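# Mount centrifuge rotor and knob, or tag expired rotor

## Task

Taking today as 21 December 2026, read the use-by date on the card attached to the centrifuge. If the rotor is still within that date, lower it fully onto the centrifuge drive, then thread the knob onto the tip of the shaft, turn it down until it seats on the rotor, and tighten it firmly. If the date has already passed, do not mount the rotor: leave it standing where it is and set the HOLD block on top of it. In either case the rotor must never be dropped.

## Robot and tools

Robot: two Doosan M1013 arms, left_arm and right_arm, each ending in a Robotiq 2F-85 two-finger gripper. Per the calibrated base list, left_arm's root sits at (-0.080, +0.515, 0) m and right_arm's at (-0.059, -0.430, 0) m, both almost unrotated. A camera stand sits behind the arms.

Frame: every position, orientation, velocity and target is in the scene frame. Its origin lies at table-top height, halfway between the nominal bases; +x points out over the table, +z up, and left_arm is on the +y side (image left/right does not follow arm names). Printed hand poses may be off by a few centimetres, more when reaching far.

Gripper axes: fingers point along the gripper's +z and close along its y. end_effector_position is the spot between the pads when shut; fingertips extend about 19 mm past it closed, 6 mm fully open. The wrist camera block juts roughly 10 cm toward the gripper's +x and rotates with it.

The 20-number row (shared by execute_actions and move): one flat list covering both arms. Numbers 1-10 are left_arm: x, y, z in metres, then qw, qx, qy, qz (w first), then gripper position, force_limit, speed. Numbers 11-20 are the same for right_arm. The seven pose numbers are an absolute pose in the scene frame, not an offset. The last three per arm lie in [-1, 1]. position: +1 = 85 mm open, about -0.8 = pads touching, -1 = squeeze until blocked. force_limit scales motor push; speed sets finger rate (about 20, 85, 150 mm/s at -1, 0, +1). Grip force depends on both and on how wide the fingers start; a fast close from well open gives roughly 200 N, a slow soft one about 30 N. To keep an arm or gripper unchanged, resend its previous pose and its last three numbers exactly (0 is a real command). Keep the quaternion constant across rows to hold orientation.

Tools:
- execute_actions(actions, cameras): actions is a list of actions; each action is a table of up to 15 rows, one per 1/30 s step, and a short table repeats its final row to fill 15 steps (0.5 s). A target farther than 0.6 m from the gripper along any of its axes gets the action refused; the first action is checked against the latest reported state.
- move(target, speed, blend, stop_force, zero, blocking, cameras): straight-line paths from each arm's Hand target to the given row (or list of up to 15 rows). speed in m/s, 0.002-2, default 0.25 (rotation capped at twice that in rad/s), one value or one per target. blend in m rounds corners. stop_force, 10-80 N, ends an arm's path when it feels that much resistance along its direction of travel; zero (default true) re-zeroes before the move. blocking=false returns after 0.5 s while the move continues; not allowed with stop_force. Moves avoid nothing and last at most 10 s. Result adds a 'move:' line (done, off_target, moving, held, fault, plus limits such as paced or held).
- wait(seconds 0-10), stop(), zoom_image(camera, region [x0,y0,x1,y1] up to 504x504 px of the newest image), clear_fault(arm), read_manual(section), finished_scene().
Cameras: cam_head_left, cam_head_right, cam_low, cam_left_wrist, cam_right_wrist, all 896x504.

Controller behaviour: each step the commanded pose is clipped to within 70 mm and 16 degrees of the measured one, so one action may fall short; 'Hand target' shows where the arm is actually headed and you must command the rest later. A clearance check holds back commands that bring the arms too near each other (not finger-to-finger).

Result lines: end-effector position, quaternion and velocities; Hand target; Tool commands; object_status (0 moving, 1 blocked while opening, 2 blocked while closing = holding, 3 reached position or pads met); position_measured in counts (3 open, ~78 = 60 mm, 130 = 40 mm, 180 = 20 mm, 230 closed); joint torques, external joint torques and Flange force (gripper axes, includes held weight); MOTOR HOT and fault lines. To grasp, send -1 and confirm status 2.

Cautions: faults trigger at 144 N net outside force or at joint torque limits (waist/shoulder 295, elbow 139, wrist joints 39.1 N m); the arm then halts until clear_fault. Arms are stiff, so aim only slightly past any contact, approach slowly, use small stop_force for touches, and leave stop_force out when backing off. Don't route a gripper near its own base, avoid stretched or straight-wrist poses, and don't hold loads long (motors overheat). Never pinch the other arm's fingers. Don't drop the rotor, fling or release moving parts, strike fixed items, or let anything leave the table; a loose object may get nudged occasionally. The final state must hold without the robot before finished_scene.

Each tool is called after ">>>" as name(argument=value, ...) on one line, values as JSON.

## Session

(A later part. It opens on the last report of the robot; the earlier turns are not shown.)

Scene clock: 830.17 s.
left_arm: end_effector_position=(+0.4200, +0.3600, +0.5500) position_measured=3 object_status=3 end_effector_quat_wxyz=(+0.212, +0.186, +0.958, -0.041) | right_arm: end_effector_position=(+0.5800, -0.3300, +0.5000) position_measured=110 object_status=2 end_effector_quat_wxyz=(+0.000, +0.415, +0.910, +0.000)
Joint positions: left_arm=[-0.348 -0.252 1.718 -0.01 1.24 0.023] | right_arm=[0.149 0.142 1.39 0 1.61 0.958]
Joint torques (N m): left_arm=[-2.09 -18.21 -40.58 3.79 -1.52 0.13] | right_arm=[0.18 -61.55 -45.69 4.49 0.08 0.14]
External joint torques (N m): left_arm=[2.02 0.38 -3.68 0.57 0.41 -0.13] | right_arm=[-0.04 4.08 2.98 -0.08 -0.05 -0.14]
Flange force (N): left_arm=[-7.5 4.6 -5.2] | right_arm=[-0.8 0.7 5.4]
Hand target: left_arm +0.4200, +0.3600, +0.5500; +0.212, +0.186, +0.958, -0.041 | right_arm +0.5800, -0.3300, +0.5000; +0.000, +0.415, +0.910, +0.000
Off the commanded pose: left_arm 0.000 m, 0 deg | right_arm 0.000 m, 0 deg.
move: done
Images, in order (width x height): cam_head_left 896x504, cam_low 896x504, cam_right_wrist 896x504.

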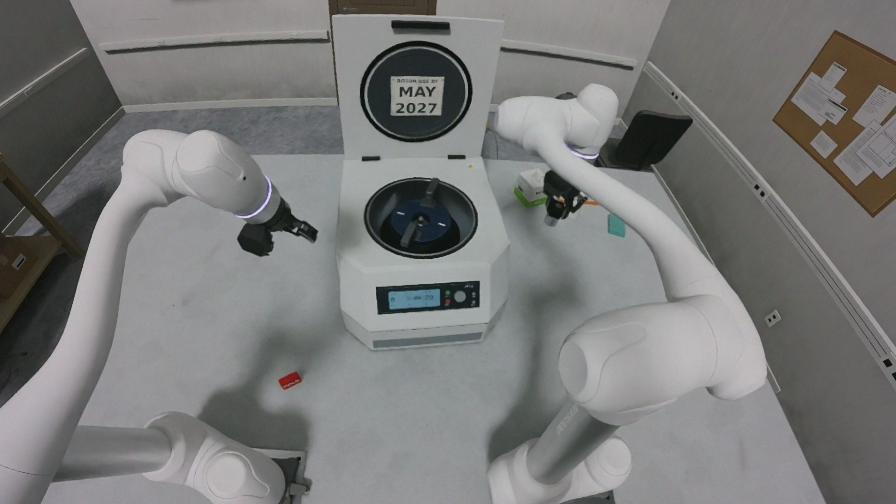

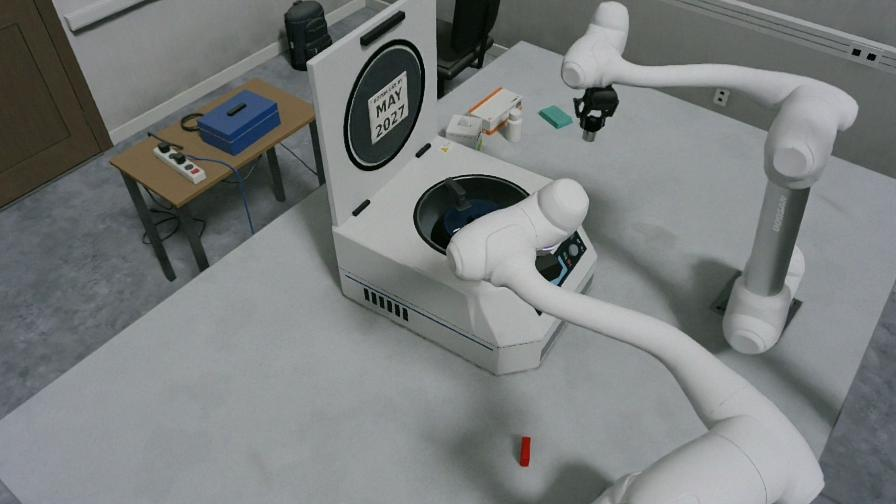

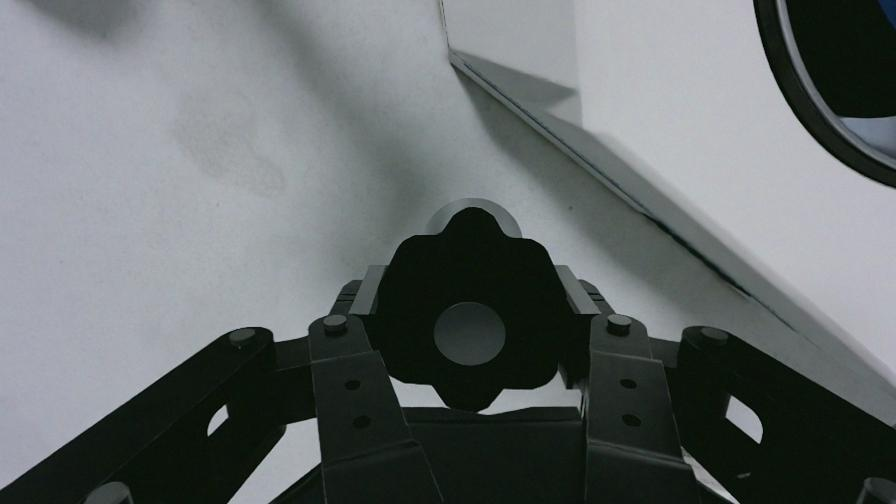

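>>> move(target=[[0.5718,0.1201,0.398,0.2124,0.1863,0.9584,-0.0413,1,0.7,-1,0.58,-0.33,0.50,0,0.4147,0.91,0,-1,0,-1],[0.605,0.107,0.3255,0.2124,0.1863,0.9584,-0.0413,1,0.7,-1,0.58,-0.33,0.50,0,0.4147,0.91,0,-1,0,-1]], speed=[0.2,0.08], blend=[0.01,0], cameras=["cam_left_wrist"])

Scene clock: 839.67 s.
left_arm: end_effector_position=(+0.6050, +0.1070, +0.3255) position_measured=3 object_status=3 end_effector_quat_wxyz=(+0.212, +0.186, +0.958, -0.041) | right_arm: end_effector_position=(+0.5800, -0.3300, +0.5000) position_measured=110 object_status=2 end_effector_quat_wxyz=(+0.000, +0.415, +0.910, +0.000)
Joint positions: left_arm=[-0.602 0.234 1.643 0.13 0.843 -0.298] | right_arm=[0.149 0.142 1.39 0 1.61 0.958]
Joint torques (N m): left_arm=[-1.92 -65.26 -39.07 3.82 -1.5 0.12] | right_arm=[-0.2 -61.91 -45.91 4.42 0.06 0.11]
External joint torques (N m): left_arm=[1.8 -2.08 -3.64 0.59 0.42 -0.12] | right_arm=[0.43 3.93 3.03 0.01 -0.01 -0.11]
Flange force (N): left_arm=[-6.6 1.1 -3.7] | right_arm=[0.0 0.9 5.4]
Hand target: left_arm +0.6050, +0.1070, +0.3255; +0.212, +0.186, +0.958, -0.041 | right_arm +0.5800, -0.3300, +0.5000; +0.000, +0.415, +0.910, +0.000
Off the commanded pose: left_arm 0.000 m, 0 deg | right_arm 0.000 m, 0 deg.
move: done
Images, in order (width x height): cam_left_wrist 896x504.

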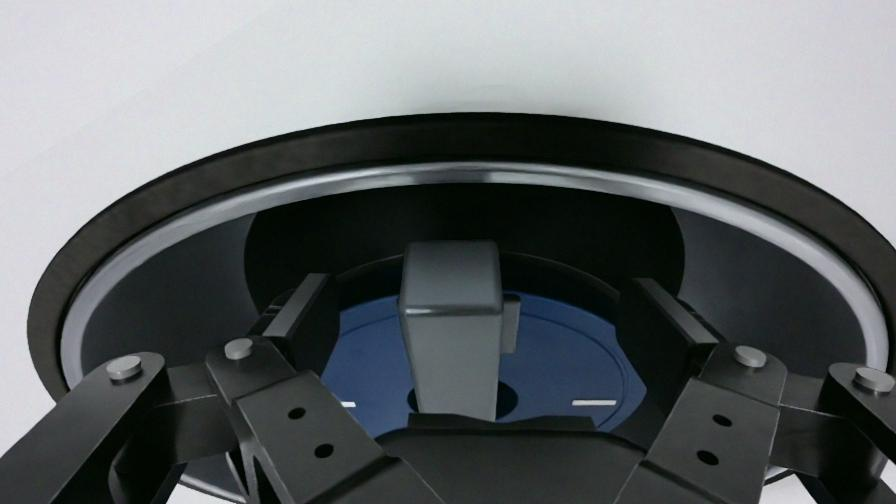

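>>> move(target=[0.603,0.1024,0.3255,0.2132,0.1662,0.9621,-0.0368,1,0.7,-1,0.58,-0.33,0.50,0,0.4147,0.91,0,-1,0,-1], speed=0.05)

>>> move(target=[0.603,0.1024,0.3255,0.2132,0.1662,0.9621,-0.0368,-1,-1,-1,0.58,-0.33,0.50,0,0.4147,0.91,0,-1,0,-1], speed=0.05)

>>> wait(seconds=1)

Scene clock: 844.07 s.
left_arm: end_effector_position=(+0.6030, +0.1024, +0.3255) position_measured=3 object_status=3 end_effector_quat_wxyz=(+0.213, +0.166, +0.962, -0.037) | right_arm: end_effector_position=(+0.5800, -0.3300, +0.5000) position_measured=110 object_status=2 end_effector_quat_wxyz=(+0.000, +0.415, +0.910, +0.000)
Joint positions: left_arm=[-0.617 0.237 1.64 0.16 0.851 -0.369] | right_arm=[0.149 0.142 1.39 0 1.61 0.958]
Joint torques (N m): left_arm=[-2.14 -65.1 -39.14 3.86 -1.48 0.07] | right_arm=[-0.48 -61.79 -45.77 4.5 0.12 0.07]
External joint torques (N m): left_arm=[2.38 -2.56 -3.55 0.62 0.43 -0.07] | right_arm=[0.65 4.07 2.91 -0.08 -0.08 -0.07]
Flange force (N): left_arm=[-6.1 1.9 -4.0] | right_arm=[0.1 1.5 5.3]
Hand target: left_arm +0.6030, +0.1024, +0.3255; +0.213, +0.166, +0.962, -0.037 | right_arm +0.5800, -0.3300, +0.5000; +0.000, +0.415, +0.910, +0.000
Off the commanded pose: left_arm 0.000 m, 0 deg | right_arm 0.000 m, 0 deg.
move: done

Scene clock: 847.50 s.
left_arm: end_effector_position=(+0.6030, +0.1024, +0.3255) position_measured=171 object_status=2 end_effector_quat_wxyz=(+0.213, +0.166, +0.962, -0.037) | right_arm: end_effector_position=(+0.5800, -0.3300, +0.5000) position_measured=110 object_status=2 end_effector_quat_wxyz=(+0.000, +0.415, +0.910, +0.000)
Joint positions: left_arm=[-0.617 0.237 1.639 0.161 0.851 -0.369] | right_arm=[0.149 0.142 1.39 0 1.61 0.958]
Joint torques (N m): left_arm=[0.2 -61.91 -37.86 4.33 -1.55 -0.18] | right_arm=[-0.09 -61.29 -45.57 4.4 0.04 0.15]
External joint torques (N m): left_arm=[-0.19 -5.59 -4.78 0.13 0.49 0.18] | right_arm=[0.16 4.16 2.92 0.01 -0.01 -0.15]
Flange force (N): left_arm=[-4.9 -0.4 -8.3] | right_arm=[-0.7 1.1 5.2]
Hand target: left_arm +0.6030, +0.1024, +0.3255; +0.213, +0.166, +0.962, -0.037 | right_arm +0.5800, -0.3300, +0.5000; +0.000, +0.415, +0.910, +0.000
Off the commanded pose: left_arm 0.000 m, 0 deg | right_arm 0.000 m, 0 deg.
move: done

Scene clock: 848.50 s.
left_arm: end_effector_position=(+0.6030, +0.1024, +0.3255) position_measured=171 object_status=2 end_effector_quat_wxyz=(+0.213, +0.166, +0.962, -0.037) | right_arm: end_effector_position=(+0.5800, -0.3300, +0.5000) position_measured=110 object_status=2 end_effector_quat_wxyz=(+0.000, +0.415, +0.910, +0.000)
Joint positions: left_arm=[-0.617 0.237 1.639 0.161 0.851 -0.369] | right_arm=[0.149 0.142 1.39 0 1.61 0.958]
Joint torques (N m): left_arm=[0.04 -62.14 -37.67 4.22 -1.51 -0.13] | right_arm=[-0.46 -61.97 -45.91 4.35 0.09 0.12]
External joint torques (N m): left_arm=[-0.04 -5.58 -4.91 0.21 0.46 0.13] | right_arm=[0.76 3.29 2.81 0.1 -0.04 -0.12]
Flange force (N): left_arm=[-5.1 -0.4 -8.3] | right_arm=[0.8 0.6 5.1]
Hand target: left_arm +0.6030, +0.1024, +0.3255; +0.213, +0.166, +0.962, -0.037 | right_arm +0.5800, -0.3300, +0.5000; +0.000, +0.415, +0.910, +0.000
Tool commands: left_gripper/position=-1.0 left_gripper/force_limit=-1.0 left_gripper/speed=-1.0 right_gripper/position=-1.0 right_gripper/force_limit=+0.0 right_gripper/speed=-1.0
Off the commanded pose: left_arm 0.000 m, 0 deg | right_arm 0.000 m, 0 deg.
wait: 1.00 s; at rest by 0.17 s

>>> move(target=[[0.6130,0.1243,0.3255,0.2092,0.2494,0.9439,-0.0553,-1,-1,-1,0.55,-0.38,0.40,0,0.4147,0.91,0,-1,0,-1],[0.6267,0.1441,0.3255,0.2036,0.3307,0.9186,-0.0733,-1,-1,-1,0.54,-0.42,0.30,0,0.4147,0.91,0,-1,0,-1],[0.6436,0.1612,0.3255,0.1964,0.4096,0.8863,-0.0908,-1,-1,-1,0.52,-0.46,0.20,0,0.4147,0.91,0,-1,0,-1]], speed=0.1, blend=[0.004,0.004,0])

>>> move(target=[[0.6632,0.1751,0.3255,0.1878,0.4852,0.8472,-0.1076,-1,-1,-1,0.51,-0.47,0.15,0,0.4147,0.91,0,-1,0,-1],[0.6849,0.1854,0.3255,0.1777,0.5572,0.8017,-0.1235,-1,-1,-1,0.51,-0.47,0.10,0,0.4147,0.91,0,-1,0,-1],[0.7081,0.1918,0.3255,0.1663,0.6249,0.7501,-0.1385,-1,-1,-1,0.51,-0.47,0.062,0,0.4147,0.91,0,-1,0,-1]], speed=0.06, blend=[0.004,0.004,0], cameras=["cam_head_left","cam_low","cam_left_wrist"])

Scene clock: 858.77 s.
left_arm: end_effector_position=(+0.6436, +0.1612, +0.3255) position_measured=171 object_status=2 end_effector_quat_wxyz=(+0.196, +0.410, +0.886, -0.091) | right_arm: end_effector_position=(+0.5200, -0.4600, +0.2000) position_measured=110 object_status=2 end_effector_quat_wxyz=(+0.000, +0.415, +0.910, +0.000)
Joint positions: left_arm=[-0.421 0.262 1.607 -0.23 0.885 0.542] | right_arm=[-0.064 0.151 1.938 0 1.052 0.745]
Joint torques (N m): left_arm=[3.77 -73.59 -34.32 4.59 2.44 0.11] | right_arm=[-0.57 -57.23 -39.99 3.79 0.07 0.16]
External joint torques (N m): left_arm=[-3.75 3.37 -7.78 -0.95 -3.4 -0.11] | right_arm=[0.73 4.18 2.86 0.03 -0.01 -0.16]
Flange force (N): left_arm=[-18.6 3.4 6.3] | right_arm=[-0.1 1.5 6.6]
Hand target: left_arm +0.6436, +0.1612, +0.3255; +0.196, +0.410, +0.886, -0.091 | right_arm +0.5200, -0.4600, +0.2000; +0.000, +0.415, +0.910, +0.000
Off the commanded pose: left_arm 0.000 m, 0 deg | right_arm 0.000 m, 0 deg.
move: done

Scene clock: 863.43 s.
left_arm: end_effector_position=(+0.7081, +0.1918, +0.3255) position_measured=171 object_status=2 end_effector_quat_wxyz=(+0.166, +0.625, +0.750, -0.139) | right_arm: end_effector_position=(+0.5100, -0.4700, +0.0620) position_measured=110 object_status=2 end_effector_quat_wxyz=(+0.000, +0.415, +0.910, +0.000)
Joint positions: left_arm=[-0.29 0.414 1.398 -0.422 1.151 1.225] | right_arm=[-0.084 0.287 2.073 0 0.782 0.725]
Joint torques (N m): left_arm=[9.07 -80.7 -32.59 6.37 2.1 0.4] | right_arm=[-0.36 -63.6 -32.68 3.19 0.11 0.06]
External joint torques (N m): left_arm=[-9.13 -4.62 -9.69 -3.44 -2.48 -0.4] | right_arm=[0.53 3.86 2.78 -0.1 -0.04 -0.06]
Flange force (N): left_arm=[-19.2 6.0 -1.6] | right_arm=[0.7 0.5 6.9]
Hand target: left_arm +0.7081, +0.1918, +0.3255; +0.166, +0.625, +0.750, -0.139 | right_arm +0.5100, -0.4700, +0.0620; +0.000, +0.415, +0.910, +0.000
Off the commanded pose: left_arm 0.000 m, 0 deg | right_arm 0.000 m, 0 deg.
move: done
Images, in order (width x height): cam_head_left 896x504, cam_low 896x504, cam_left_wrist 896x504.

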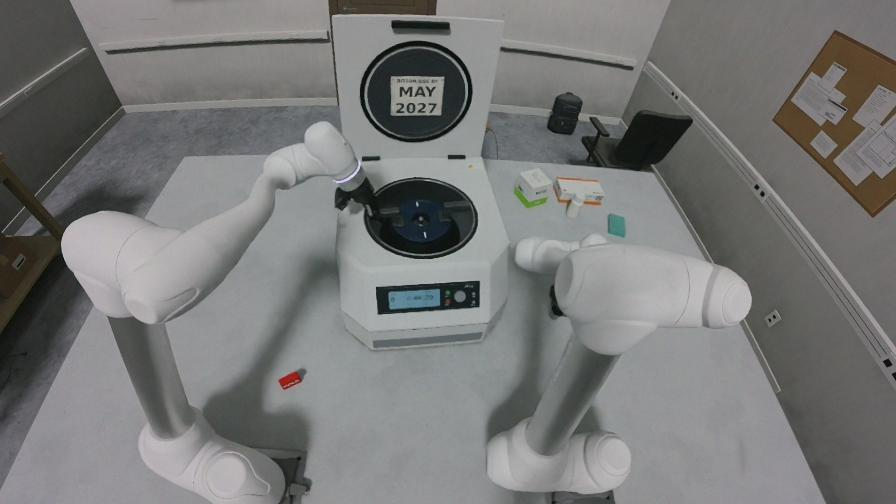

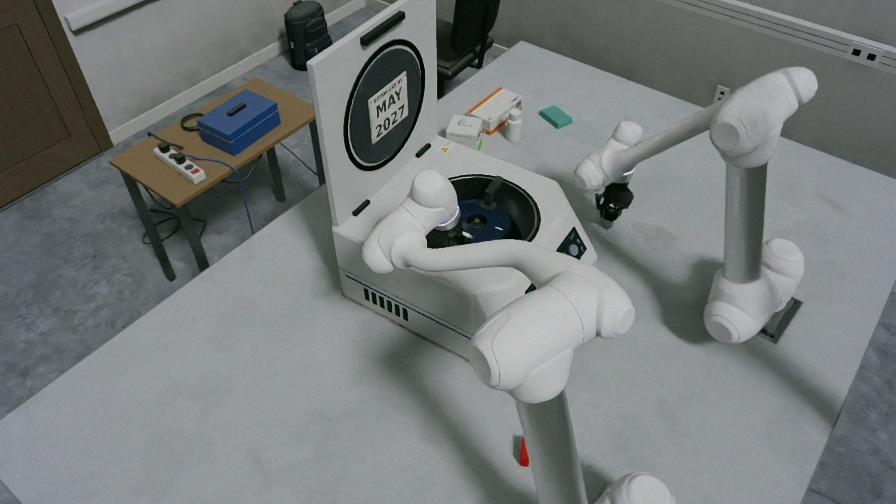

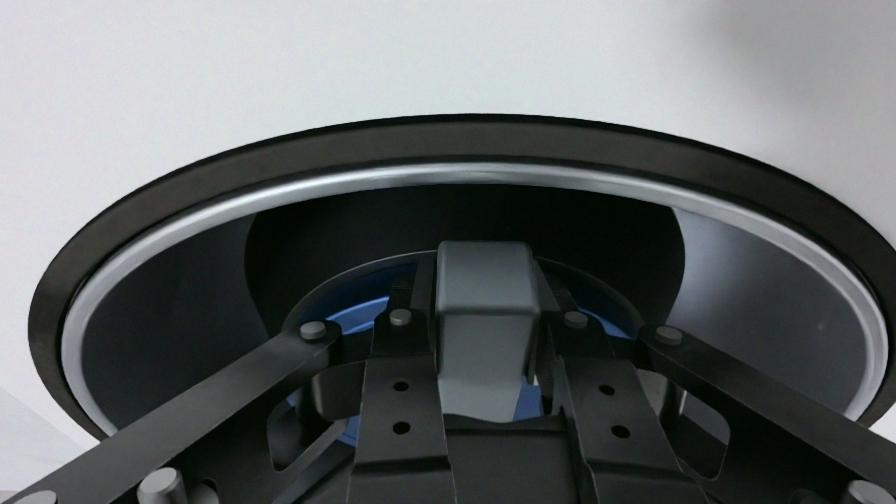

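>>> move(target=[0.7082,0.1914,0.3255,0.1663,0.6249,0.7501,-0.1385,-1,-1,-1,0.51,-0.47,0.05,0,0.4147,0.91,0,-1,0,-1], speed=0.008, stop_force=10)

Scene clock: 867.17 s.
left_arm: end_effector_position=(+0.7082, +0.1916, +0.3255) position_measured=171 object_status=2 end_effector_quat_wxyz=(+0.166, +0.625, +0.750, -0.138) | right_arm: end_effector_position=(+0.5101, -0.4700, +0.0563) position_measured=110 object_status=2 end_effector_quat_wxyz=(+0.000, +0.415, +0.910, +0.000)
Joint positions: left_arm=[-0.29 0.414 1.397 -0.422 1.151 1.225] | right_arm=[-0.084 0.295 2.076 0 0.77 0.725]
Joint torques (N m): left_arm=[3.44 -78.67 -33.76 4.55 0.98 0.31] | right_arm=[-0.89 -48.4 -21.51 3.34 -0.29 0.11]
External joint torques (N m): left_arm=[-2.95 -5.98 -8.36 -1.6 -1.38 -0.31] | right_arm=[1.05 -12.11 -8.47 -0.25 0.33 -0.11]
Flange force (N): left_arm=[-11.5 5.9 -6.3] | right_arm=[0.7 1.6 -22.0]
Hand target: left_arm +0.7082, +0.1916, +0.3255; +0.166, +0.625, +0.750, -0.138 | right_arm +0.5101, -0.4700, +0.0563; +0.000, +0.415, +0.910, +0.000
Off the commanded pose: left_arm 0.000 m, 0 deg | right_arm 0.006 m, 0 deg.
move: contact (left_arm, right_arm)

>>> move(target=[0.7082,0.1916,0.3255,0.1663,0.6249,0.7501,-0.1385,-1,-1,-1,0.51,-0.47,0.0567,0,0.4147,0.91,0,1,0,-1], speed=0.02)

>>> move(target=[[0.7082,0.1916,0.3255,0.1663,0.6249,0.7501,-0.1385,-1,-1,-1,0.51,-0.47,0.12,0,0.4147,0.91,0,1,0,-1],[0.7082,0.1916,0.3255,0.1663,0.6249,0.7501,-0.1385,-1,-1,-1,0.505,-0.472,0.20,0,0.165,0.9863,0,1,0,-1]], speed=[0.08,0.25], cameras=["cam_right_wrist"])

Scene clock: 871.63 s.
left_arm: end_effector_position=(+0.7082, +0.1916, +0.3255) position_measured=171 object_status=2 end_effector_quat_wxyz=(+0.166, +0.625, +0.750, -0.139) | right_arm: end_effector_position=(+0.5100, -0.4700, +0.0567) position_measured=3 object_status=0 end_effector_quat_wxyz=(+0.000, +0.415, +0.910, +0.000)
Joint positions: left_arm=[-0.29 0.414 1.397 -0.422 1.151 1.225] | right_arm=[-0.084 0.294 2.076 0 0.771 0.725]
Joint torques (N m): left_arm=[2.38 -77.93 -33.58 4.41 0.9 0.26] | right_arm=[-0.67 -61.77 -30.77 3 0.11 0.1]
External joint torques (N m): left_arm=[-2.18 -7.16 -8.56 -1.47 -1.29 -0.26] | right_arm=[0.78 1.72 0.98 0.07 -0.06 -0.1]
Flange force (N): left_arm=[-10.5 5.2 -7.8] | right_arm=[0.5 1.1 3.0]
Hand target: left_arm +0.7082, +0.1916, +0.3255; +0.166, +0.625, +0.750, -0.139 | right_arm +0.5100, -0.4700, +0.0567; +0.000, +0.415, +0.910, +0.000
Off the commanded pose: left_arm 0.000 m, 0 deg | right_arm 0.000 m, 0 deg.
move: done

Scene clock: 874.07 s.
left_arm: end_effector_position=(+0.7082, +0.1916, +0.3255) position_measured=171 object_status=2 end_effector_quat_wxyz=(+0.166, +0.625, +0.750, -0.139) | right_arm: end_effector_position=(+0.5050, -0.4720, +0.2000) position_measured=3 object_status=3 end_effector_quat_wxyz=(+0.000, +0.165, +0.986, +0.000)
Joint positions: left_arm=[-0.29 0.414 1.397 -0.422 1.151 1.225] | right_arm=[-0.088 0.13 1.964 0 1.048 0.197]
Joint torques (N m): left_arm=[2.63 -78.19 -33.57 4.41 0.9 0.26] | right_arm=[-0.01 -51.8 -37.4 3.85 0.06 0.06]
External joint torques (N m): left_arm=[-2.71 -6.83 -8.42 -1.49 -1.27 -0.26] | right_arm=[0.15 1.25 0.44 -0.07 0.01 -0.06]
Flange force (N): left_arm=[-11.0 5.1 -7.2] | right_arm=[-1.1 0.4 1.5]
Hand target: left_arm +0.7082, +0.1916, +0.3255; +0.166, +0.625, +0.750, -0.139 | right_arm +0.5050, -0.4720, +0.2000; +0.000, +0.165, +0.986, +0.000
Off the commanded pose: left_arm 0.000 m, 0 deg | right_arm 0.000 m, 0 deg.
move: done
Images, in order (width x height): cam_right_wrist 896x504.

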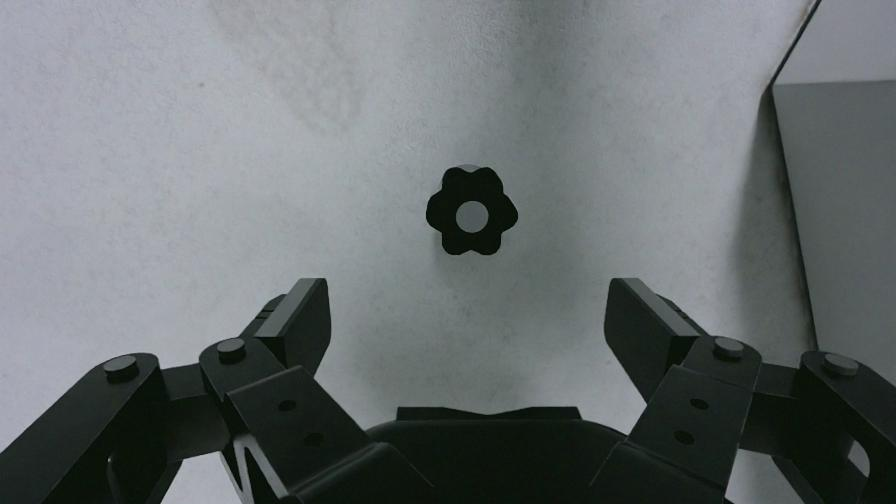

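>>> move(target=[[0.7082,0.1916,0.3255,0.1663,0.6249,0.7501,-0.1385,-1,-1,-1,0.505,-0.468,0.20,0,0.7716,-0.6361,0,1,0,-1],[0.7082,0.1916,0.3255,0.1663,0.6249,0.7501,-0.1385,-1,-1,-1,0.508,-0.468,0.20,0,0.9366,0.3502,0,1,0,-1],[0.7082,0.1916,0.3255,0.1663,0.6249,0.7501,-0.1385,-1,-1,-1,0.512,-0.467,0.115,0,0.436,0.8999,0,1,0,-1]], speed=0.5, cameras=["cam_right_wrist"])

Scene clock: 891.10 s.
left_arm: end_effector_position=(+0.7082, +0.1916, +0.3255) position_measured=171 object_status=2 end_effector_quat_wxyz=(+0.166, +0.625, +0.750, -0.139) | right_arm: end_effector_position=(+0.5120, -0.4670, +0.1150) position_measured=3 object_status=3 end_effector_quat_wxyz=(+0.000, +0.436, +0.900, +0.000)
Joint positions: left_arm=[-0.29 0.414 1.397 -0.422 1.151 1.225] | right_arm=[-0.078 0.225 2.031 0 0.886 -5.505]
Joint torques (N m): left_arm=[2.56 -77.97 -33.46 4.43 0.91 0.3] | right_arm=[-0.6 -57.83 -33.75 3.47 0.09 0.13]
External joint torques (N m): left_arm=[-2.4 -7.76 -8.99 -1.47 -1.3 -0.3] | right_arm=[0.76 1.29 0.69 -0.06 -0.03 -0.13]
Flange force (N): left_arm=[-11.1 5.1 -8.3] | right_arm=[0.4 1.2 2.1]
Hand target: left_arm +0.7082, +0.1916, +0.3255; +0.166, +0.625, +0.750, -0.139 | right_arm +0.5120, -0.4670, +0.1150; +0.000, +0.436, +0.900, +0.000
Off the commanded pose: left_arm 0.000 m, 0 deg | right_arm 0.000 m, 0 deg.
move: done
Images, in order (width x height): cam_right_wrist 896x504.

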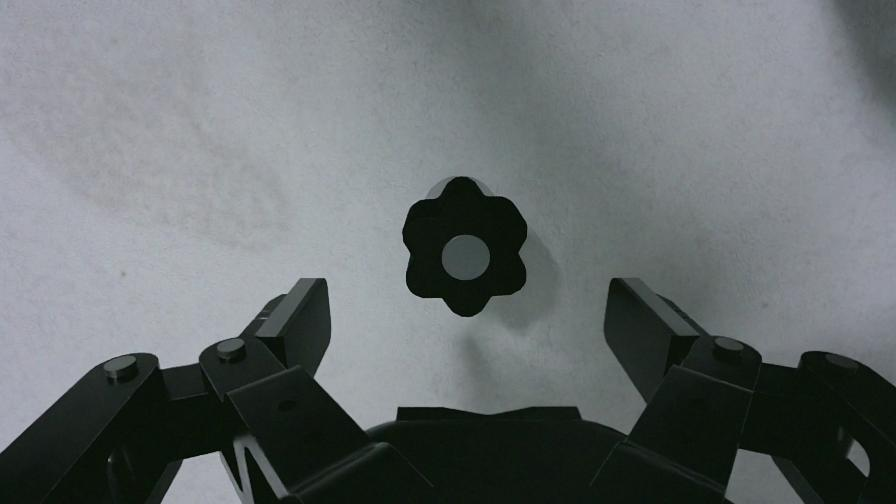

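>>> move(target=[0.7082,0.1916,0.3255,0.1663,0.6249,0.7501,-0.1385,-1,-1,-1,0.5135,-0.4653,0.053,0,0.436,0.8999,0,1,0,-1], speed=0.06, cameras=["cam_right_wrist"])

>>> move(target=[0.7082,0.1916,0.3255,0.1663,0.6249,0.7501,-0.1385,-1,-1,-1,0.5135,-0.4653,0.053,0,0.436,0.8999,0,-1,0,-1], speed=0.05, cameras=["cam_right_wrist"])

Scene clock: 895.73 s.
left_arm: end_effector_position=(+0.7082, +0.1916, +0.3255) position_measured=171 object_status=2 end_effector_quat_wxyz=(+0.166, +0.625, +0.750, -0.139) | right_arm: end_effector_position=(+0.5135, -0.4653, +0.0530) position_measured=3 object_status=3 end_effector_quat_wxyz=(+0.000, +0.436, +0.900, +0.000)
Joint positions: left_arm=[-0.29 0.414 1.397 -0.422 1.151 1.225] | right_arm=[-0.075 0.303 2.072 0 0.766 -5.502]
Joint torques (N m): left_arm=[2.77 -78.25 -33.73 4.44 0.9 0.23] | right_arm=[-0.74 -61.96 -30.61 3.02 0.05 0.07]
External joint torques (N m): left_arm=[-2.1 -7.03 -8.48 -1.47 -1.29 -0.23] | right_arm=[0.94 0.66 0.96 0.04 0 -0.07]
Flange force (N): left_arm=[-10.3 5.3 -7.7] | right_arm=[1.7 0.4 1.5]
Hand target: left_arm +0.7082, +0.1916, +0.3255; +0.166, +0.625, +0.750, -0.139 | right_arm +0.5135, -0.4653, +0.0530; +0.000, +0.436, +0.900, +0.000
Off the commanded pose: left_arm 0.000 m, 0 deg | right_arm 0.000 m, 0 deg.
move: done
Images, in order (width x height): cam_right_wrist 896x504.

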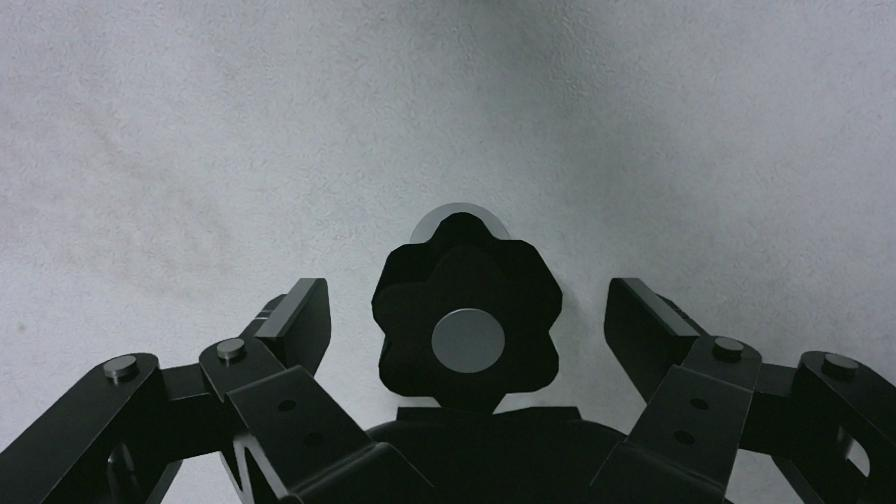

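Scene clock: 898.20 s.
left_arm: end_effector_position=(+0.7082, +0.1916, +0.3255) position_measured=171 object_status=2 end_effector_quat_wxyz=(+0.166, +0.625, +0.750, -0.139) | right_arm: end_effector_position=(+0.5135, -0.4653, +0.0530) position_measured=109 object_status=0 end_effector_quat_wxyz=(+0.000, +0.436, +0.900, +0.000)
Joint positions: left_arm=[-0.29 0.414 1.397 -0.422 1.151 1.225] | right_arm=[-0.075 0.303 2.072 0 0.766 -5.502]
Joint torques (N m): left_arm=[2.39 -78.17 -33.7 4.45 0.91 0.27] | right_arm=[-0.83 -40.84 -19.09 3.04 -1.68 0.28]
External joint torques (N m): left_arm=[-2.18 -7.39 -8.69 -1.49 -1.3 -0.28] | right_arm=[1.03 -20.24 -10.47 0.01 1.74 -0.28]
Flange force (N): left_arm=[-10.6 5.1 -8.0] | right_arm=[4.3 -2.8 -36.7]
Hand target: left_arm +0.7082, +0.1916, +0.3255; +0.166, +0.625, +0.750, -0.139 | right_arm +0.5135, -0.4653, +0.0530; +0.000, +0.436, +0.900, +0.000
Off the commanded pose: left_arm 0.000 m, 0 deg | right_arm 0.000 m, 0 deg.
move: done
Images, in order (width x height): cam_right_wrist 896x504.

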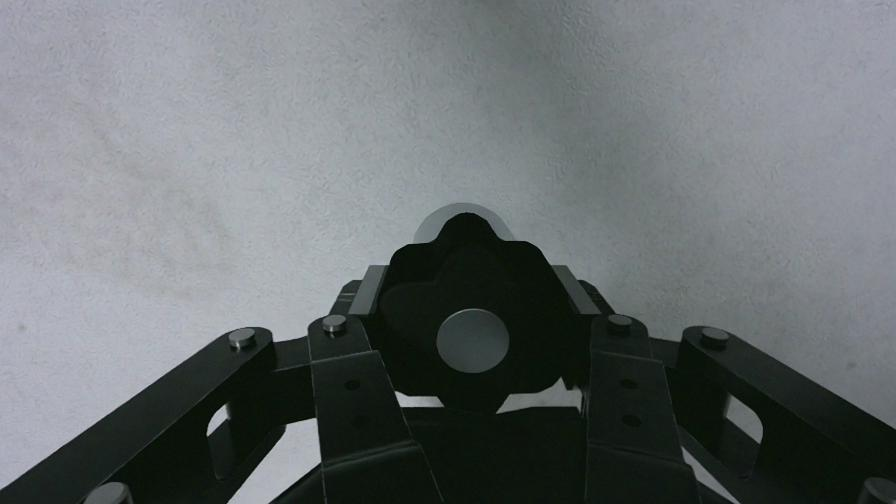

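>>> move(target=[[0.7082,0.1916,0.3255,0.1663,0.6249,0.7501,-0.1385,-1,-1,-1,0.5135,-0.4653,0.07,0,0.436,0.8999,0,-1,0,-1],[0.7082,0.1916,0.3255,0.1663,0.6249,0.7501,-0.1385,-1,-1,-1,0.5135,-0.4653,0.46,0,0.436,0.8999,0,-1,0,-1],[0.7082,0.1916,0.3255,0.1663,0.6249,0.7501,-0.1385,-1,-1,-1,0.7319,0.0538,0.44,0,0.436,0.8999,0,-1,0,-1]], speed=[0.03,0.2,0.25], blend=[0.002,0.05,0], cameras=["cam_right_wrist"])

>>> zoom_image(camera="cam_right_wrist", region=[350, 100, 600, 300])

Scene clock: 907.40 s.
left_arm: end_effector_position=(+0.7082, +0.1916, +0.3255) position_measured=171 object_status=2 end_effector_quat_wxyz=(+0.166, +0.625, +0.750, -0.139) | right_arm: end_effector_position=(+0.7319, +0.0538, +0.4400) position_measured=109 object_status=2 end_effector_quat_wxyz=(+0.000, +0.436, +0.900, +0.000)
Joint positions: left_arm=[-0.29 0.414 1.397 -0.422 1.151 1.225] | right_arm=[0.558 0.647 0.778 0 1.717 -4.869]
Joint torques (N m): left_arm=[2.7 -78.48 -33.64 4.42 0.9 0.29] | right_arm=[-0.47 -109.98 -45.73 4.27 -0.01 0.06]
External joint torques (N m): left_arm=[-2.43 -6.54 -8.44 -1.48 -1.28 -0.29] | right_arm=[0.63 4.51 3.5 0.1 0.02 -0.06]
Flange force (N): left_arm=[-10.9 5.7 -7.2] | right_arm=[1.0 -3.0 6.8]
Hand target: left_arm +0.7082, +0.1916, +0.3255; +0.166, +0.625, +0.750, -0.139 | right_arm +0.7319, +0.0538, +0.4400; +0.000, +0.436, +0.900, +0.000
Off the commanded pose: left_arm 0.000 m, 0 deg | right_arm 0.000 m, 0 deg.
move: done
Images, in order (width x height): cam_right_wrist 896x504.

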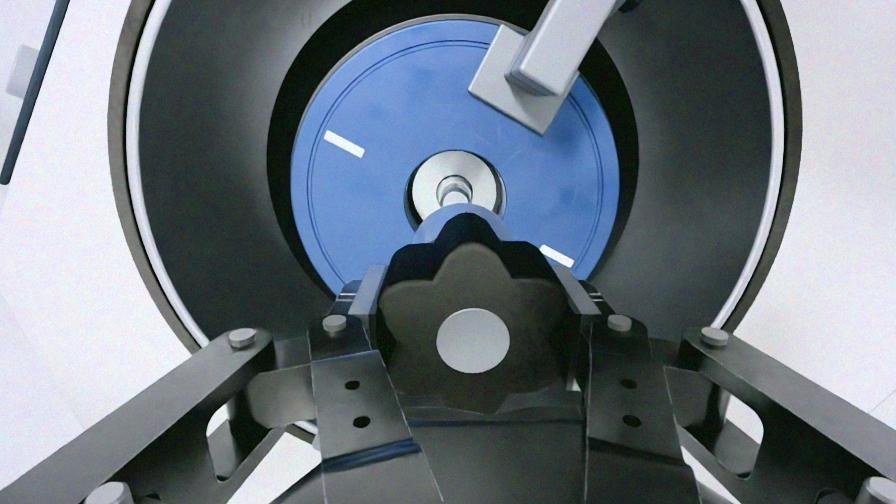

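Scaled by 2.016.

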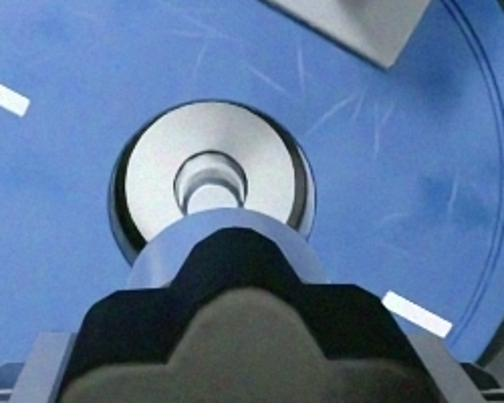

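>>> move(target=[0.7082,0.1916,0.3255,0.1663,0.6249,0.7501,-0.1385,-1,-1,-1,0.7319,0.0538,0.338,0,0.436,0.8999,0,-1,0,-1], speed=0.08)

>>> move(target=[0.7082,0.1916,0.3255,0.1663,0.6249,0.7501,-0.1385,-1,-1,-1,0.7319,0.0538,0.325,0,0.436,0.8999,0,-1,0,-1], speed=0.005, stop_force=12)

Scene clock: 911.83 s.
left_arm: end_effector_position=(+0.7082, +0.1916, +0.3255) position_measured=171 object_status=2 end_effector_quat_wxyz=(+0.166, +0.625, +0.750, -0.139) | right_arm: end_effector_position=(+0.7319, +0.0538, +0.3380) position_measured=109 object_status=2 end_effector_quat_wxyz=(+0.000, +0.436, +0.900, +0.000)
Joint positions: left_arm=[-0.29 0.414 1.397 -0.422 1.151 1.225] | right_arm=[0.558 0.636 0.979 0 1.526 -4.869]
Joint torques (N m): left_arm=[2.8 -78.3 -33.6 4.43 0.89 0.3] | right_arm=[-0.39 -109.42 -45.8 4.33 0.05 0.13]
External joint torques (N m): left_arm=[-2.89 -6.57 -8.56 -1.51 -1.28 -0.3] | right_arm=[0.74 3.83 2.94 0.11 -0.03 -0.13]
Flange force (N): left_arm=[-11.5 5.6 -7.1] | right_arm=[0.9 -2.0 5.2]
Hand target: left_arm +0.7082, +0.1916, +0.3255; +0.166, +0.625, +0.750, -0.139 | right_arm +0.7319, +0.0538, +0.3380; +0.000, +0.436, +0.900, +0.000
Off the commanded pose: left_arm 0.000 m, 0 deg | right_arm 0.000 m, 0 deg.
move: done

Scene clock: 912.80 s.
left_arm: end_effector_position=(+0.7082, +0.1916, +0.3255) position_measured=171 object_status=2 end_effector_quat_wxyz=(+0.166, +0.625, +0.750, -0.139) | right_arm: end_effector_position=(+0.7319, +0.0538, +0.3379) position_measured=109 object_status=2 end_effector_quat_wxyz=(+0.000, +0.436, +0.900, +0.000)
Joint positions: left_arm=[-0.29 0.414 1.397 -0.422 1.151 1.225] | right_arm=[0.558 0.636 0.979 0 1.526 -4.869]
Joint torques (N m): left_arm=[2.8 -78.31 -33.68 4.43 0.87 0.3] | right_arm=[-0.26 -109.05 -45.85 4.28 0.02 0.18]
External joint torques (N m): left_arm=[-2.29 -7.01 -8.47 -1.46 -1.26 -0.31] | right_arm=[0.54 3.92 3.09 0.16 -0.01 -0.18]
Flange force (N): left_arm=[-10.7 5.2 -7.6] | right_arm=[0.7 -2.3 5.4]
Hand target: left_arm +0.7082, +0.1916, +0.3255; +0.166, +0.625, +0.750, -0.139 | right_arm +0.7319, +0.0538, +0.3379; +0.000, +0.436, +0.900, +0.000
Off the commanded pose: left_arm 0.000 m, 0 deg | right_arm 0.013 m, 0 deg.
move: held (right_arm; a check stopped the path); limits=held
pose unreachable (right arm): on one or more control steps of this call, first in action 0 (counted from 0), this arm could not follow its commanded pose, so it was not sent that pose on those steps. It may still have moved: this result reports where it is.
cause: moving toward the commanded pose would bring a part of the arm too close to another arm (a part of this arm just beyond joint 4 (forearm roll) and a part of the left arm just beyond its joint 5 (wrist pitch), where that arm would come to rest).

>>> move(target=[[0.7320,0.1941,0.3255,0.1536,0.6879,0.6928,-0.1525,-1,-1,-1,0.7319,0.0538,0.36,0,0.436,0.8999,0,-1,0,-1],[0.7560,0.1922,0.3255,0.1397,0.7457,0.6302,-0.1653,-1,-1,-1,0.7319,0.0538,0.38,0,0.436,0.8999,0,-1,0,-1],[0.7678,0.1896,0.3255,0.1323,0.7724,0.5970,-0.1712,-1,-1,-1,0.7319,0.0538,0.38,0,0.436,0.8999,0,-1,0,-1]], speed=0.06, blend=[0.004,0.004,0])

>>> move(target=[0.7678,0.1896,0.3255,0.1323,0.7724,0.5970,-0.1712,-1,-1,-1,0.7319,0.0538,0.336,0,0.436,0.8999,0,-1,0,-1], speed=0.05)

Scene clock: 929.00 s.
left_arm: end_effector_position=(+0.7678, +0.1896, +0.3255) position_measured=171 object_status=2 end_effector_quat_wxyz=(+0.132, +0.772, +0.597, -0.171) | right_arm: end_effector_position=(+0.7319, +0.0538, +0.3800) position_measured=109 object_status=2 end_effector_quat_wxyz=(+0.000, +0.436, +0.900, +0.000)
Joint positions: left_arm=[-0.257 0.598 1.113 -0.44 1.437 1.616] | right_arm=[0.558 0.636 0.905 0 1.601 -4.869]
Joint torques (N m): left_arm=[7.71 -86.79 -30.53 6.87 1.12 0.53] | right_arm=[-0.54 -109.55 -46.12 4.36 -0.02 0.11]
External joint torques (N m): left_arm=[-7.73 -16.12 -12.22 -4.04 -1.07 -0.53] | right_arm=[0.87 3.19 2.85 0.12 0.03 -0.11]
Flange force (N): left_arm=[-16.9 5.5 -13.7] | right_arm=[1.2 -3.0 5.1]
Hand target: left_arm +0.7678, +0.1896, +0.3255; +0.132, +0.772, +0.597, -0.171 | right_arm +0.7319, +0.0538, +0.3800; +0.000, +0.436, +0.900, +0.000
Off the commanded pose: left_arm 0.000 m, 0 deg | right_arm 0.000 m, 0 deg.
move: done

Scene clock: 930.20 s.
left_arm: end_effector_position=(+0.7678, +0.1896, +0.3255) position_measured=171 object_status=2 end_effector_quat_wxyz=(+0.132, +0.772, +0.597, -0.171) | right_arm: end_effector_position=(+0.7319, +0.0538, +0.3360) position_measured=109 object_status=2 end_effector_quat_wxyz=(+0.000, +0.436, +0.900, +0.000)
Joint positions: left_arm=[-0.257 0.598 1.113 -0.44 1.437 1.616] | right_arm=[0.558 0.636 0.982 0 1.523 -4.869]
Joint torques (N m): left_arm=[8.38 -86.74 -30.45 6.99 1.01 0.49] | right_arm=[-0.07 -109.52 -45.68 4.35 -0.02 0.1]
External joint torques (N m): left_arm=[-8.35 -15.5 -12.05 -4.17 -0.96 -0.5] | right_arm=[0.44 3.43 2.59 0.11 0.02 -0.1]
Flange force (N): left_arm=[-17.3 6.2 -13.2] | right_arm=[0.6 -1.6 4.5]
Hand target: left_arm +0.7678, +0.1896, +0.3255; +0.132, +0.772, +0.597, -0.171 | right_arm +0.7319, +0.0538, +0.3360; +0.000, +0.436, +0.900, +0.000
Off the commanded pose: left_arm 0.000 m, 0 deg | right_arm 0.000 m, 0 deg.
move: done

>>> move(target=[0.7678,0.1896,0.3255,0.1323,0.7724,0.5970,-0.1712,-1,-1,-1,0.7319,0.0538,0.325,0,0.436,0.8999,0,-1,0,-1], speed=0.005, stop_force=12)

Scene clock: 933.40 s.
left_arm: end_effector_position=(+0.7678, +0.1896, +0.3255) position_measured=171 object_status=2 end_effector_quat_wxyz=(+0.132, +0.772, +0.597, -0.171) | right_arm: end_effector_position=(+0.7319, +0.0538, +0.3300) position_measured=109 object_status=2 end_effector_quat_wxyz=(+0.000, +0.436, +0.900, +0.000)
Joint positions: left_arm=[-0.257 0.598 1.113 -0.44 1.437 1.616] | right_arm=[0.558 0.637 0.992 0 1.512 -4.869]
Joint torques (N m): left_arm=[7.71 -87.08 -30.7 6.79 1.01 0.47] | right_arm=[8.2 -98.48 -39.74 7.5 -0.83 0.16]
External joint torques (N m): left_arm=[-7.16 -15.6 -11.89 -3.94 -0.95 -0.47] | right_arm=[-7.84 -7.19 -3.12 -3.05 0.84 -0.16]
Flange force (N): left_arm=[-16.0 5.6 -13.6] | right_arm=[-8.2 -4.1 -7.3]
Hand target: left_arm +0.7678, +0.1896, +0.3255; +0.132, +0.772, +0.597, -0.171 | right_arm +0.7319, +0.0538, +0.3300; +0.000, +0.436, +0.900, +0.000
Off the commanded pose: left_arm 0.000 m, 0 deg | right_arm 0.005 m, 0 deg.
move: contact (right_arm)

>>> move(target=[0.7678,0.1896,0.3255,0.1323,0.7724,0.5970,-0.1712,-1,-1,-1,0.7319,0.0536,0.3299,0,0.8276,0.5614,0,-1,0,-1], speed=0.3)

>>> move(target=[0.7678,0.1896,0.3255,0.1323,0.7724,0.5970,-0.1712,-1,-1,-1,0.7319,0.0536,0.3299,0,0.9974,0.0724,0,-1,0,-1], speed=0.3)

Scene clock: 939.37 s.
left_arm: end_effector_position=(+0.7678, +0.1896, +0.3255) position_measured=171 object_status=2 end_effector_quat_wxyz=(+0.132, +0.772, +0.597, -0.171) | right_arm: end_effector_position=(+0.7319, +0.0535, +0.3299) position_measured=109 object_status=2 end_effector_quat_wxyz=(+0.000, +0.828, +0.561, +0.000)
Joint positions: left_arm=[-0.257 0.598 1.113 -0.44 1.437 1.616] | right_arm=[0.558 0.637 0.993 0 1.512 -3.822]
Joint torques (N m): left_arm=[8.13 -87.1 -30.73 6.75 1.06 0.47] | right_arm=[12.01 -98.57 -40.71 8.85 -0.93 0.26]
External joint torques (N m): left_arm=[-7.94 -15.39 -11.78 -3.92 -1.01 -0.47] | right_arm=[-11.75 -6.82 -2.07 -4.45 0.87 -0.26]
Flange force (N): left_arm=[-16.7 5.6 -12.9] | right_arm=[-12.5 6.8 -5.6]
Hand target: left_arm +0.7678, +0.1896, +0.3255; +0.132, +0.772, +0.597, -0.171 | right_arm +0.7319, +0.0536, +0.3299; +0.000, +0.828, +0.561, +0.000
Off the commanded pose: left_arm 0.000 m, 0 deg | right_arm 0.000 m, 0 deg.
move: done

Scene clock: 941.53 s.
left_arm: end_effector_position=(+0.7678, +0.1896, +0.3255) position_measured=171 object_status=2 end_effector_quat_wxyz=(+0.132, +0.772, +0.597, -0.171) | right_arm: end_effector_position=(+0.7319, +0.0536, +0.3299) position_measured=109 object_status=2 end_effector_quat_wxyz=(+0.000, +0.997, +0.072, +0.000)
Joint positions: left_arm=[-0.257 0.598 1.113 -0.44 1.437 1.616] | right_arm=[0.558 0.637 0.993 0 1.512 -2.775]
Joint torques (N m): left_arm=[8.36 -86.83 -30.38 6.97 1.21 0.49] | right_arm=[5.45 -100.85 -45.56 6.44 -3.85 0.19]
External joint torques (N m): left_arm=[-7.94 -15.78 -12.17 -4.13 -1.15 -0.49] | right_arm=[-5.18 -4.22 2.84 -2.13 3.77 -0.19]
Flange force (N): left_arm=[-17.0 5.9 -13.3] | right_arm=[-9.3 10.3 -2.4]
Hand target: left_arm +0.7678, +0.1896, +0.3255; +0.132, +0.772, +0.597, -0.171 | right_arm +0.7319, +0.0536, +0.3299; +0.000, +0.997, +0.072, +0.000
Off the commanded pose: left_arm 0.000 m, 0 deg | right_arm 0.000 m, 0 deg.
move: done

>>> move(target=[0.7678,0.1896,0.3255,0.1323,0.7724,0.5970,-0.1712,-1,-1,-1,0.7318,0.0532,0.3294,0,0.8999,-0.4360,0,-1,0,-1], speed=0.3)

>>> move(target=[0.7678,0.1896,0.3255,0.1323,0.7724,0.5970,-0.1712,-1,-1,-1,0.7318,0.0532,0.3292,0,0.5614,-0.8276,0,-1,0,-1], speed=0.3)

Scene clock: 945.83 s.
left_arm: end_effector_position=(+0.7678, +0.1896, +0.3255) position_measured=171 object_status=2 end_effector_quat_wxyz=(+0.132, +0.772, +0.597, -0.171) | right_arm: end_effector_position=(+0.7319, +0.0531, +0.3294) position_measured=109 object_status=2 end_effector_quat_wxyz=(+0.000, +0.900, -0.436, +0.000)
Joint positions: left_arm=[-0.257 0.598 1.113 -0.44 1.437 1.616] | right_arm=[0.558 0.636 0.994 0 1.511 -1.728]
Joint torques (N m): left_arm=[11.04 -86.06 -29.74 7.83 0.97 0.45] | right_arm=[-5.8 -110.26 -47.65 2.4 -1.13 0.18]
External joint torques (N m): left_arm=[-10.68 -16.97 -13.16 -4.96 -0.92 -0.45] | right_arm=[6.07 4.89 4.87 1.88 1.11 -0.18]
Flange force (N): left_arm=[-20.4 6.7 -13.8] | right_arm=[-6.8 3.7 6.5]
Hand target: left_arm +0.7678, +0.1896, +0.3255; +0.132, +0.772, +0.597, -0.171 | right_arm +0.7318, +0.0532, +0.3294; +0.000, +0.900, -0.436, +0.000
Off the commanded pose: left_arm 0.000 m, 0 deg | right_arm 0.000 m, 0 deg.
move: done

Scene clock: 948.00 s.
left_arm: end_effector_position=(+0.7678, +0.1896, +0.3255) position_measured=171 object_status=2 end_effector_quat_wxyz=(+0.132, +0.772, +0.597, -0.171) | right_arm: end_effector_position=(+0.7318, +0.0531, +0.3292) position_measured=109 object_status=2 end_effector_quat_wxyz=(+0.000, -0.561, +0.828, +0.000)
Joint positions: left_arm=[-0.257 0.598 1.113 -0.44 1.437 1.616] | right_arm=[0.558 0.636 0.995 0 1.511 -0.68]
Joint torques (N m): left_arm=[12.1 -85.32 -29.52 8.21 0.87 0.41] | right_arm=[-4.57 -110.26 -43.06 2.65 2.35 0.17]
External joint torques (N m): left_arm=[-11.89 -17.93 -13.35 -5.37 -0.82 -0.41] | right_arm=[4.98 4.99 0.32 1.65 -2.3 -0.17]
Flange force (N): left_arm=[-21.8 5.6 -13.8] | right_arm=[-7.8 0.6 5.0]
Hand target: left_arm +0.7678, +0.1896, +0.3255; +0.132, +0.772, +0.597, -0.171 | right_arm +0.7318, +0.0532, +0.3292; +0.000, -0.561, +0.828, +0.000
Off the commanded pose: left_arm 0.000 m, 0 deg | right_arm 0.000 m, 0 deg.
move: done

>>> move(target=[[0.7678,0.1896,0.3255,0.1323,0.7724,0.5970,-0.1712,-1,-1,-1,0.7318,0.0533,0.3288,0,0.0724,-0.9974,0,-1,0,-1],[0.7678,0.1896,0.3255,0.1323,0.7724,0.5970,-0.1712,-1,-1,-1,0.7318,0.0533,0.3284,0,-0.4360,-0.8999,0,-1,0,-1]], speed=0.3, blend=[0.001,0])

>>> move(target=[[0.7678,0.1896,0.3255,0.1323,0.7724,0.5970,-0.1712,-1,-1,-1,0.7318,0.0533,0.3280,0,-0.8276,-0.5614,0,-1,0,-1],[0.7678,0.1896,0.3255,0.1323,0.7724,0.5970,-0.1712,-1,-1,-1,0.7318,0.0533,0.3276,0,-0.9974,-0.0724,0,-1,0,-1]], speed=0.3, blend=[0.001,0], cameras=["cam_right_wrist","cam_head_left"])

Scene clock: 957.17 s.
left_arm: end_effector_position=(+0.7678, +0.1896, +0.3255) position_measured=171 object_status=2 end_effector_quat_wxyz=(+0.132, +0.772, +0.597, -0.171) | right_arm: end_effector_position=(+0.7318, +0.0533, +0.3284) position_measured=109 object_status=2 end_effector_quat_wxyz=(+0.000, +0.436, +0.900, +0.000)
Joint positions: left_arm=[-0.257 0.598 1.113 -0.44 1.437 1.616] | right_arm=[0.558 0.637 0.996 0 1.509 1.414]
Joint torques (N m): left_arm=[9.35 -87.37 -30.86 7.14 0.77 0.39] | right_arm=[13.15 -108.58 -42.3 9.2 2.36 0.23]
External joint torques (N m): left_arm=[-9.04 -15.1 -11.7 -4.3 -0.72 -0.39] | right_arm=[-12.89 3.41 -0.47 -4.78 -2.36 -0.23]
Flange force (N): left_arm=[-17.7 6.1 -12.6] | right_arm=[-14.6 2.8 3.7]
Hand target: left_arm +0.7678, +0.1896, +0.3255; +0.132, +0.772, +0.597, -0.171 | right_arm +0.7318, +0.0533, +0.3284; +0.000, +0.436, +0.900, +0.000
Off the commanded pose: left_arm 0.000 m, 0 deg | right_arm 0.000 m, 0 deg.
move: done

Scene clock: 961.10 s.
left_arm: end_effector_position=(+0.7678, +0.1896, +0.3255) position_measured=171 object_status=2 end_effector_quat_wxyz=(+0.132, +0.772, +0.597, -0.171) | right_arm: end_effector_position=(+0.7318, +0.0533, +0.3276) position_measured=109 object_status=2 end_effector_quat_wxyz=(+0.000, +0.997, +0.072, +0.000)
Joint positions: left_arm=[-0.257 0.598 1.113 -0.44 1.437 1.616] | right_arm=[0.558 0.637 0.997 0 1.508 3.508]
Joint torques (N m): left_arm=[7.09 -88.19 -31.29 6.42 1.03 0.43] | right_arm=[6.97 -106.23 -51.01 6.87 -5.53 0.18]
External joint torques (N m): left_arm=[-6.74 -14.95 -11.58 -3.56 -0.98 -0.44] | right_arm=[-6.76 1.47 8.34 -2.56 5.45 -0.18]
Flange force (N): left_arm=[-15.3 5.8 -13.2] | right_arm=[-12.8 13.6 4.1]
Hand target: left_arm +0.7678, +0.1896, +0.3255; +0.132, +0.772, +0.597, -0.171 | right_arm +0.7318, +0.0533, +0.3276; +0.000, +0.997, +0.072, +0.000
Off the commanded pose: left_arm 0.000 m, 0 deg | right_arm 0.000 m, 0 deg.
move: done
Images, in order (width x height): cam_head_left 896x504, cam_right_wrist 896x504.

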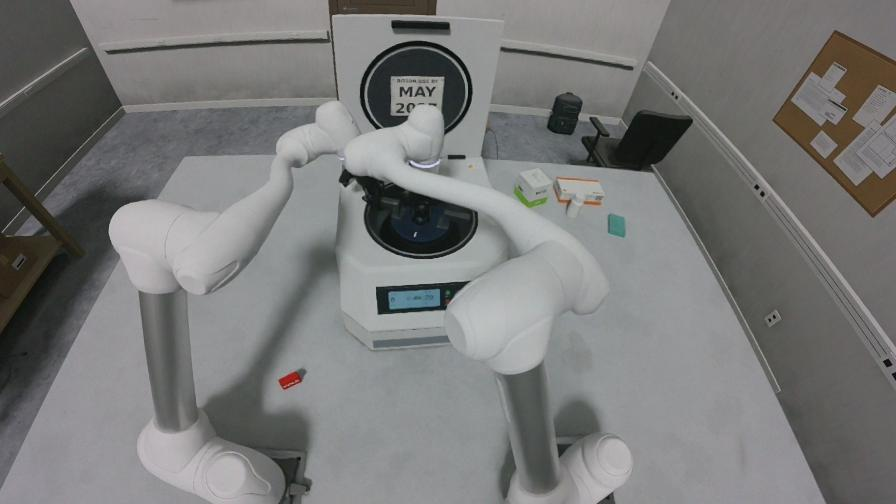

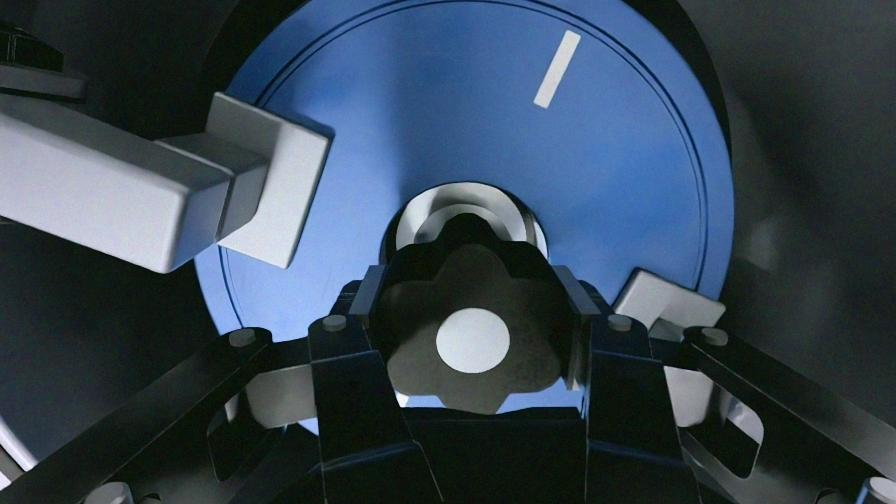

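>>> move(target=[0.7678,0.1896,0.3255,0.1323,0.7724,0.5970,-0.1712,-1,-1,-1,0.7317,0.0531,0.3270,0,0.9974,0.0724,0,-1,0,-1], speed=0.01)

>>> move(target=[0.7678,0.1896,0.3255,0.1323,0.7724,0.5970,-0.1712,-1,-1,-1,0.7317,0.0531,0.3280,0,0.9974,0.0724,0,-1,0,-1], speed=0.01)

Scene clock: 964.87 s.
left_arm: end_effector_position=(+0.7678, +0.1896, +0.3255) position_measured=171 object_status=2 end_effector_quat_wxyz=(+0.132, +0.772, +0.597, -0.171) | right_arm: end_effector_position=(+0.7317, +0.0532, +0.3269) position_measured=109 object_status=2 end_effector_quat_wxyz=(+0.000, +0.997, +0.072, +0.000)
Joint positions: left_arm=[-0.257 0.598 1.113 -0.44 1.437 1.616] | right_arm=[0.558 0.636 0.999 0 1.507 3.508]
Joint torques (N m): left_arm=[8.95 -87.34 -30.93 6.91 0.95 0.47] | right_arm=[3.13 -104.88 -48.2 5.65 -3.9 0.14]
External joint torques (N m): left_arm=[-8.36 -15.66 -11.89 -4.04 -0.91 -0.47] | right_arm=[-2.94 0.18 5.62 -1.35 3.83 -0.14]
Flange force (N): left_arm=[-17.3 5.5 -13.1] | right_arm=[-10.5 8.1 2.4]
Hand target: left_arm +0.7678, +0.1896, +0.3255; +0.132, +0.772, +0.597, -0.171 | right_arm +0.7317, +0.0531, +0.3270; +0.000, +0.997, +0.072, +0.000
Off the commanded pose: left_arm 0.000 m, 0 deg | right_arm 0.000 m, 0 deg.
move: done

Scene clock: 965.57 s.
left_arm: end_effector_position=(+0.7678, +0.1896, +0.3255) position_measured=171 object_status=2 end_effector_quat_wxyz=(+0.132, +0.772, +0.597, -0.171) | right_arm: end_effector_position=(+0.7317, +0.0531, +0.3280) position_measured=109 object_status=2 end_effector_quat_wxyz=(+0.000, +0.997, +0.072, +0.000)
Joint positions: left_arm=[-0.257 0.598 1.113 -0.44 1.437 1.616] | right_arm=[0.558 0.636 0.997 0 1.508 3.508]
Joint torques (N m): left_arm=[8.23 -87.28 -30.99 6.81 0.82 0.42] | right_arm=[3.49 -112.29 -53.62 5.91 -4.19 0.04]
External joint torques (N m): left_arm=[-8.13 -15.19 -11.68 -3.97 -0.77 -0.42] | right_arm=[-3.2 6.85 10.7 -1.58 4.11 -0.04]
Flange force (N): left_arm=[-16.8 5.9 -13.0] | right_arm=[-13.2 9.5 10.8]
Hand target: left_arm +0.7678, +0.1896, +0.3255; +0.132, +0.772, +0.597, -0.171 | right_arm +0.7317, +0.0531, +0.3280; +0.000, +0.997, +0.072, +0.000
Off the commanded pose: left_arm 0.000 m, 0 deg | right_arm 0.000 m, 0 deg.
move: done

>>> move(target=[0.7678,0.1896,0.3255,0.1323,0.7724,0.5970,-0.1712,-1,-1,-1,0.7317,0.0530,0.3265,0,0.9974,0.0724,0,-1,0,-1], speed=0.01)

>>> move(target=[0.7678,0.1896,0.3255,0.1323,0.7724,0.5970,-0.1712,-1,-1,-1,0.7317,0.0530,0.3257,0,0.9974,0.0724,0,-1,0,-1], speed=0.01)

Scene clock: 968.00 s.
left_arm: end_effector_position=(+0.7678, +0.1896, +0.3255) position_measured=171 object_status=2 end_effector_quat_wxyz=(+0.132, +0.772, +0.597, -0.171) | right_arm: end_effector_position=(+0.7317, +0.0530, +0.3266) position_measured=109 object_status=2 end_effector_quat_wxyz=(+0.000, +0.997, +0.072, +0.000)
Joint positions: left_arm=[-0.257 0.598 1.113 -0.44 1.437 1.616] | right_arm=[0.558 0.636 1 0 1.506 3.508]
Joint torques (N m): left_arm=[9.62 -87.35 -30.69 7.24 0.89 0.45] | right_arm=[0.71 -104.79 -47.14 4.89 -2.94 0.14]
External joint torques (N m): left_arm=[-9.22 -15.69 -12.14 -4.38 -0.84 -0.45] | right_arm=[-0.49 -0.46 4.21 -0.54 2.85 -0.14]
Flange force (N): left_arm=[-18.2 6.2 -13.1] | right_arm=[-9.6 4.8 1.7]
Hand target: left_arm +0.7678, +0.1896, +0.3255; +0.132, +0.772, +0.597, -0.171 | right_arm +0.7317, +0.0530, +0.3265; +0.000, +0.997, +0.072, +0.000
Off the commanded pose: left_arm 0.000 m, 0 deg | right_arm 0.000 m, 0 deg.
move: done

Scene clock: 968.70 s.
left_arm: end_effector_position=(+0.7678, +0.1896, +0.3255) position_measured=171 object_status=2 end_effector_quat_wxyz=(+0.132, +0.772, +0.597, -0.171) | right_arm: end_effector_position=(+0.7317, +0.0530, +0.3257) position_measured=109 object_status=2 end_effector_quat_wxyz=(+0.000, +0.997, +0.072, +0.000)
Joint positions: left_arm=[-0.257 0.598 1.113 -0.44 1.437 1.616] | right_arm=[0.558 0.636 1.001 0 1.504 3.508]
Joint torques (N m): left_arm=[9.41 -86.88 -30.63 7.22 0.94 0.42] | right_arm=[0.42 -105.01 -47.06 4.82 -2.97 0.17]
External joint torques (N m): left_arm=[-9.06 -15.19 -11.9 -4.37 -0.89 -0.42] | right_arm=[-0.11 -0.54 4.16 -0.48 2.89 -0.17]
Flange force (N): left_arm=[-17.8 6.4 -12.6] | right_arm=[-9.6 4.5 1.6]
Hand target: left_arm +0.7678, +0.1896, +0.3255; +0.132, +0.772, +0.597, -0.171 | right_arm +0.7317, +0.0530, +0.3257; +0.000, +0.997, +0.072, +0.000
Off the commanded pose: left_arm 0.000 m, 0 deg | right_arm 0.000 m, 0 deg.
move: done


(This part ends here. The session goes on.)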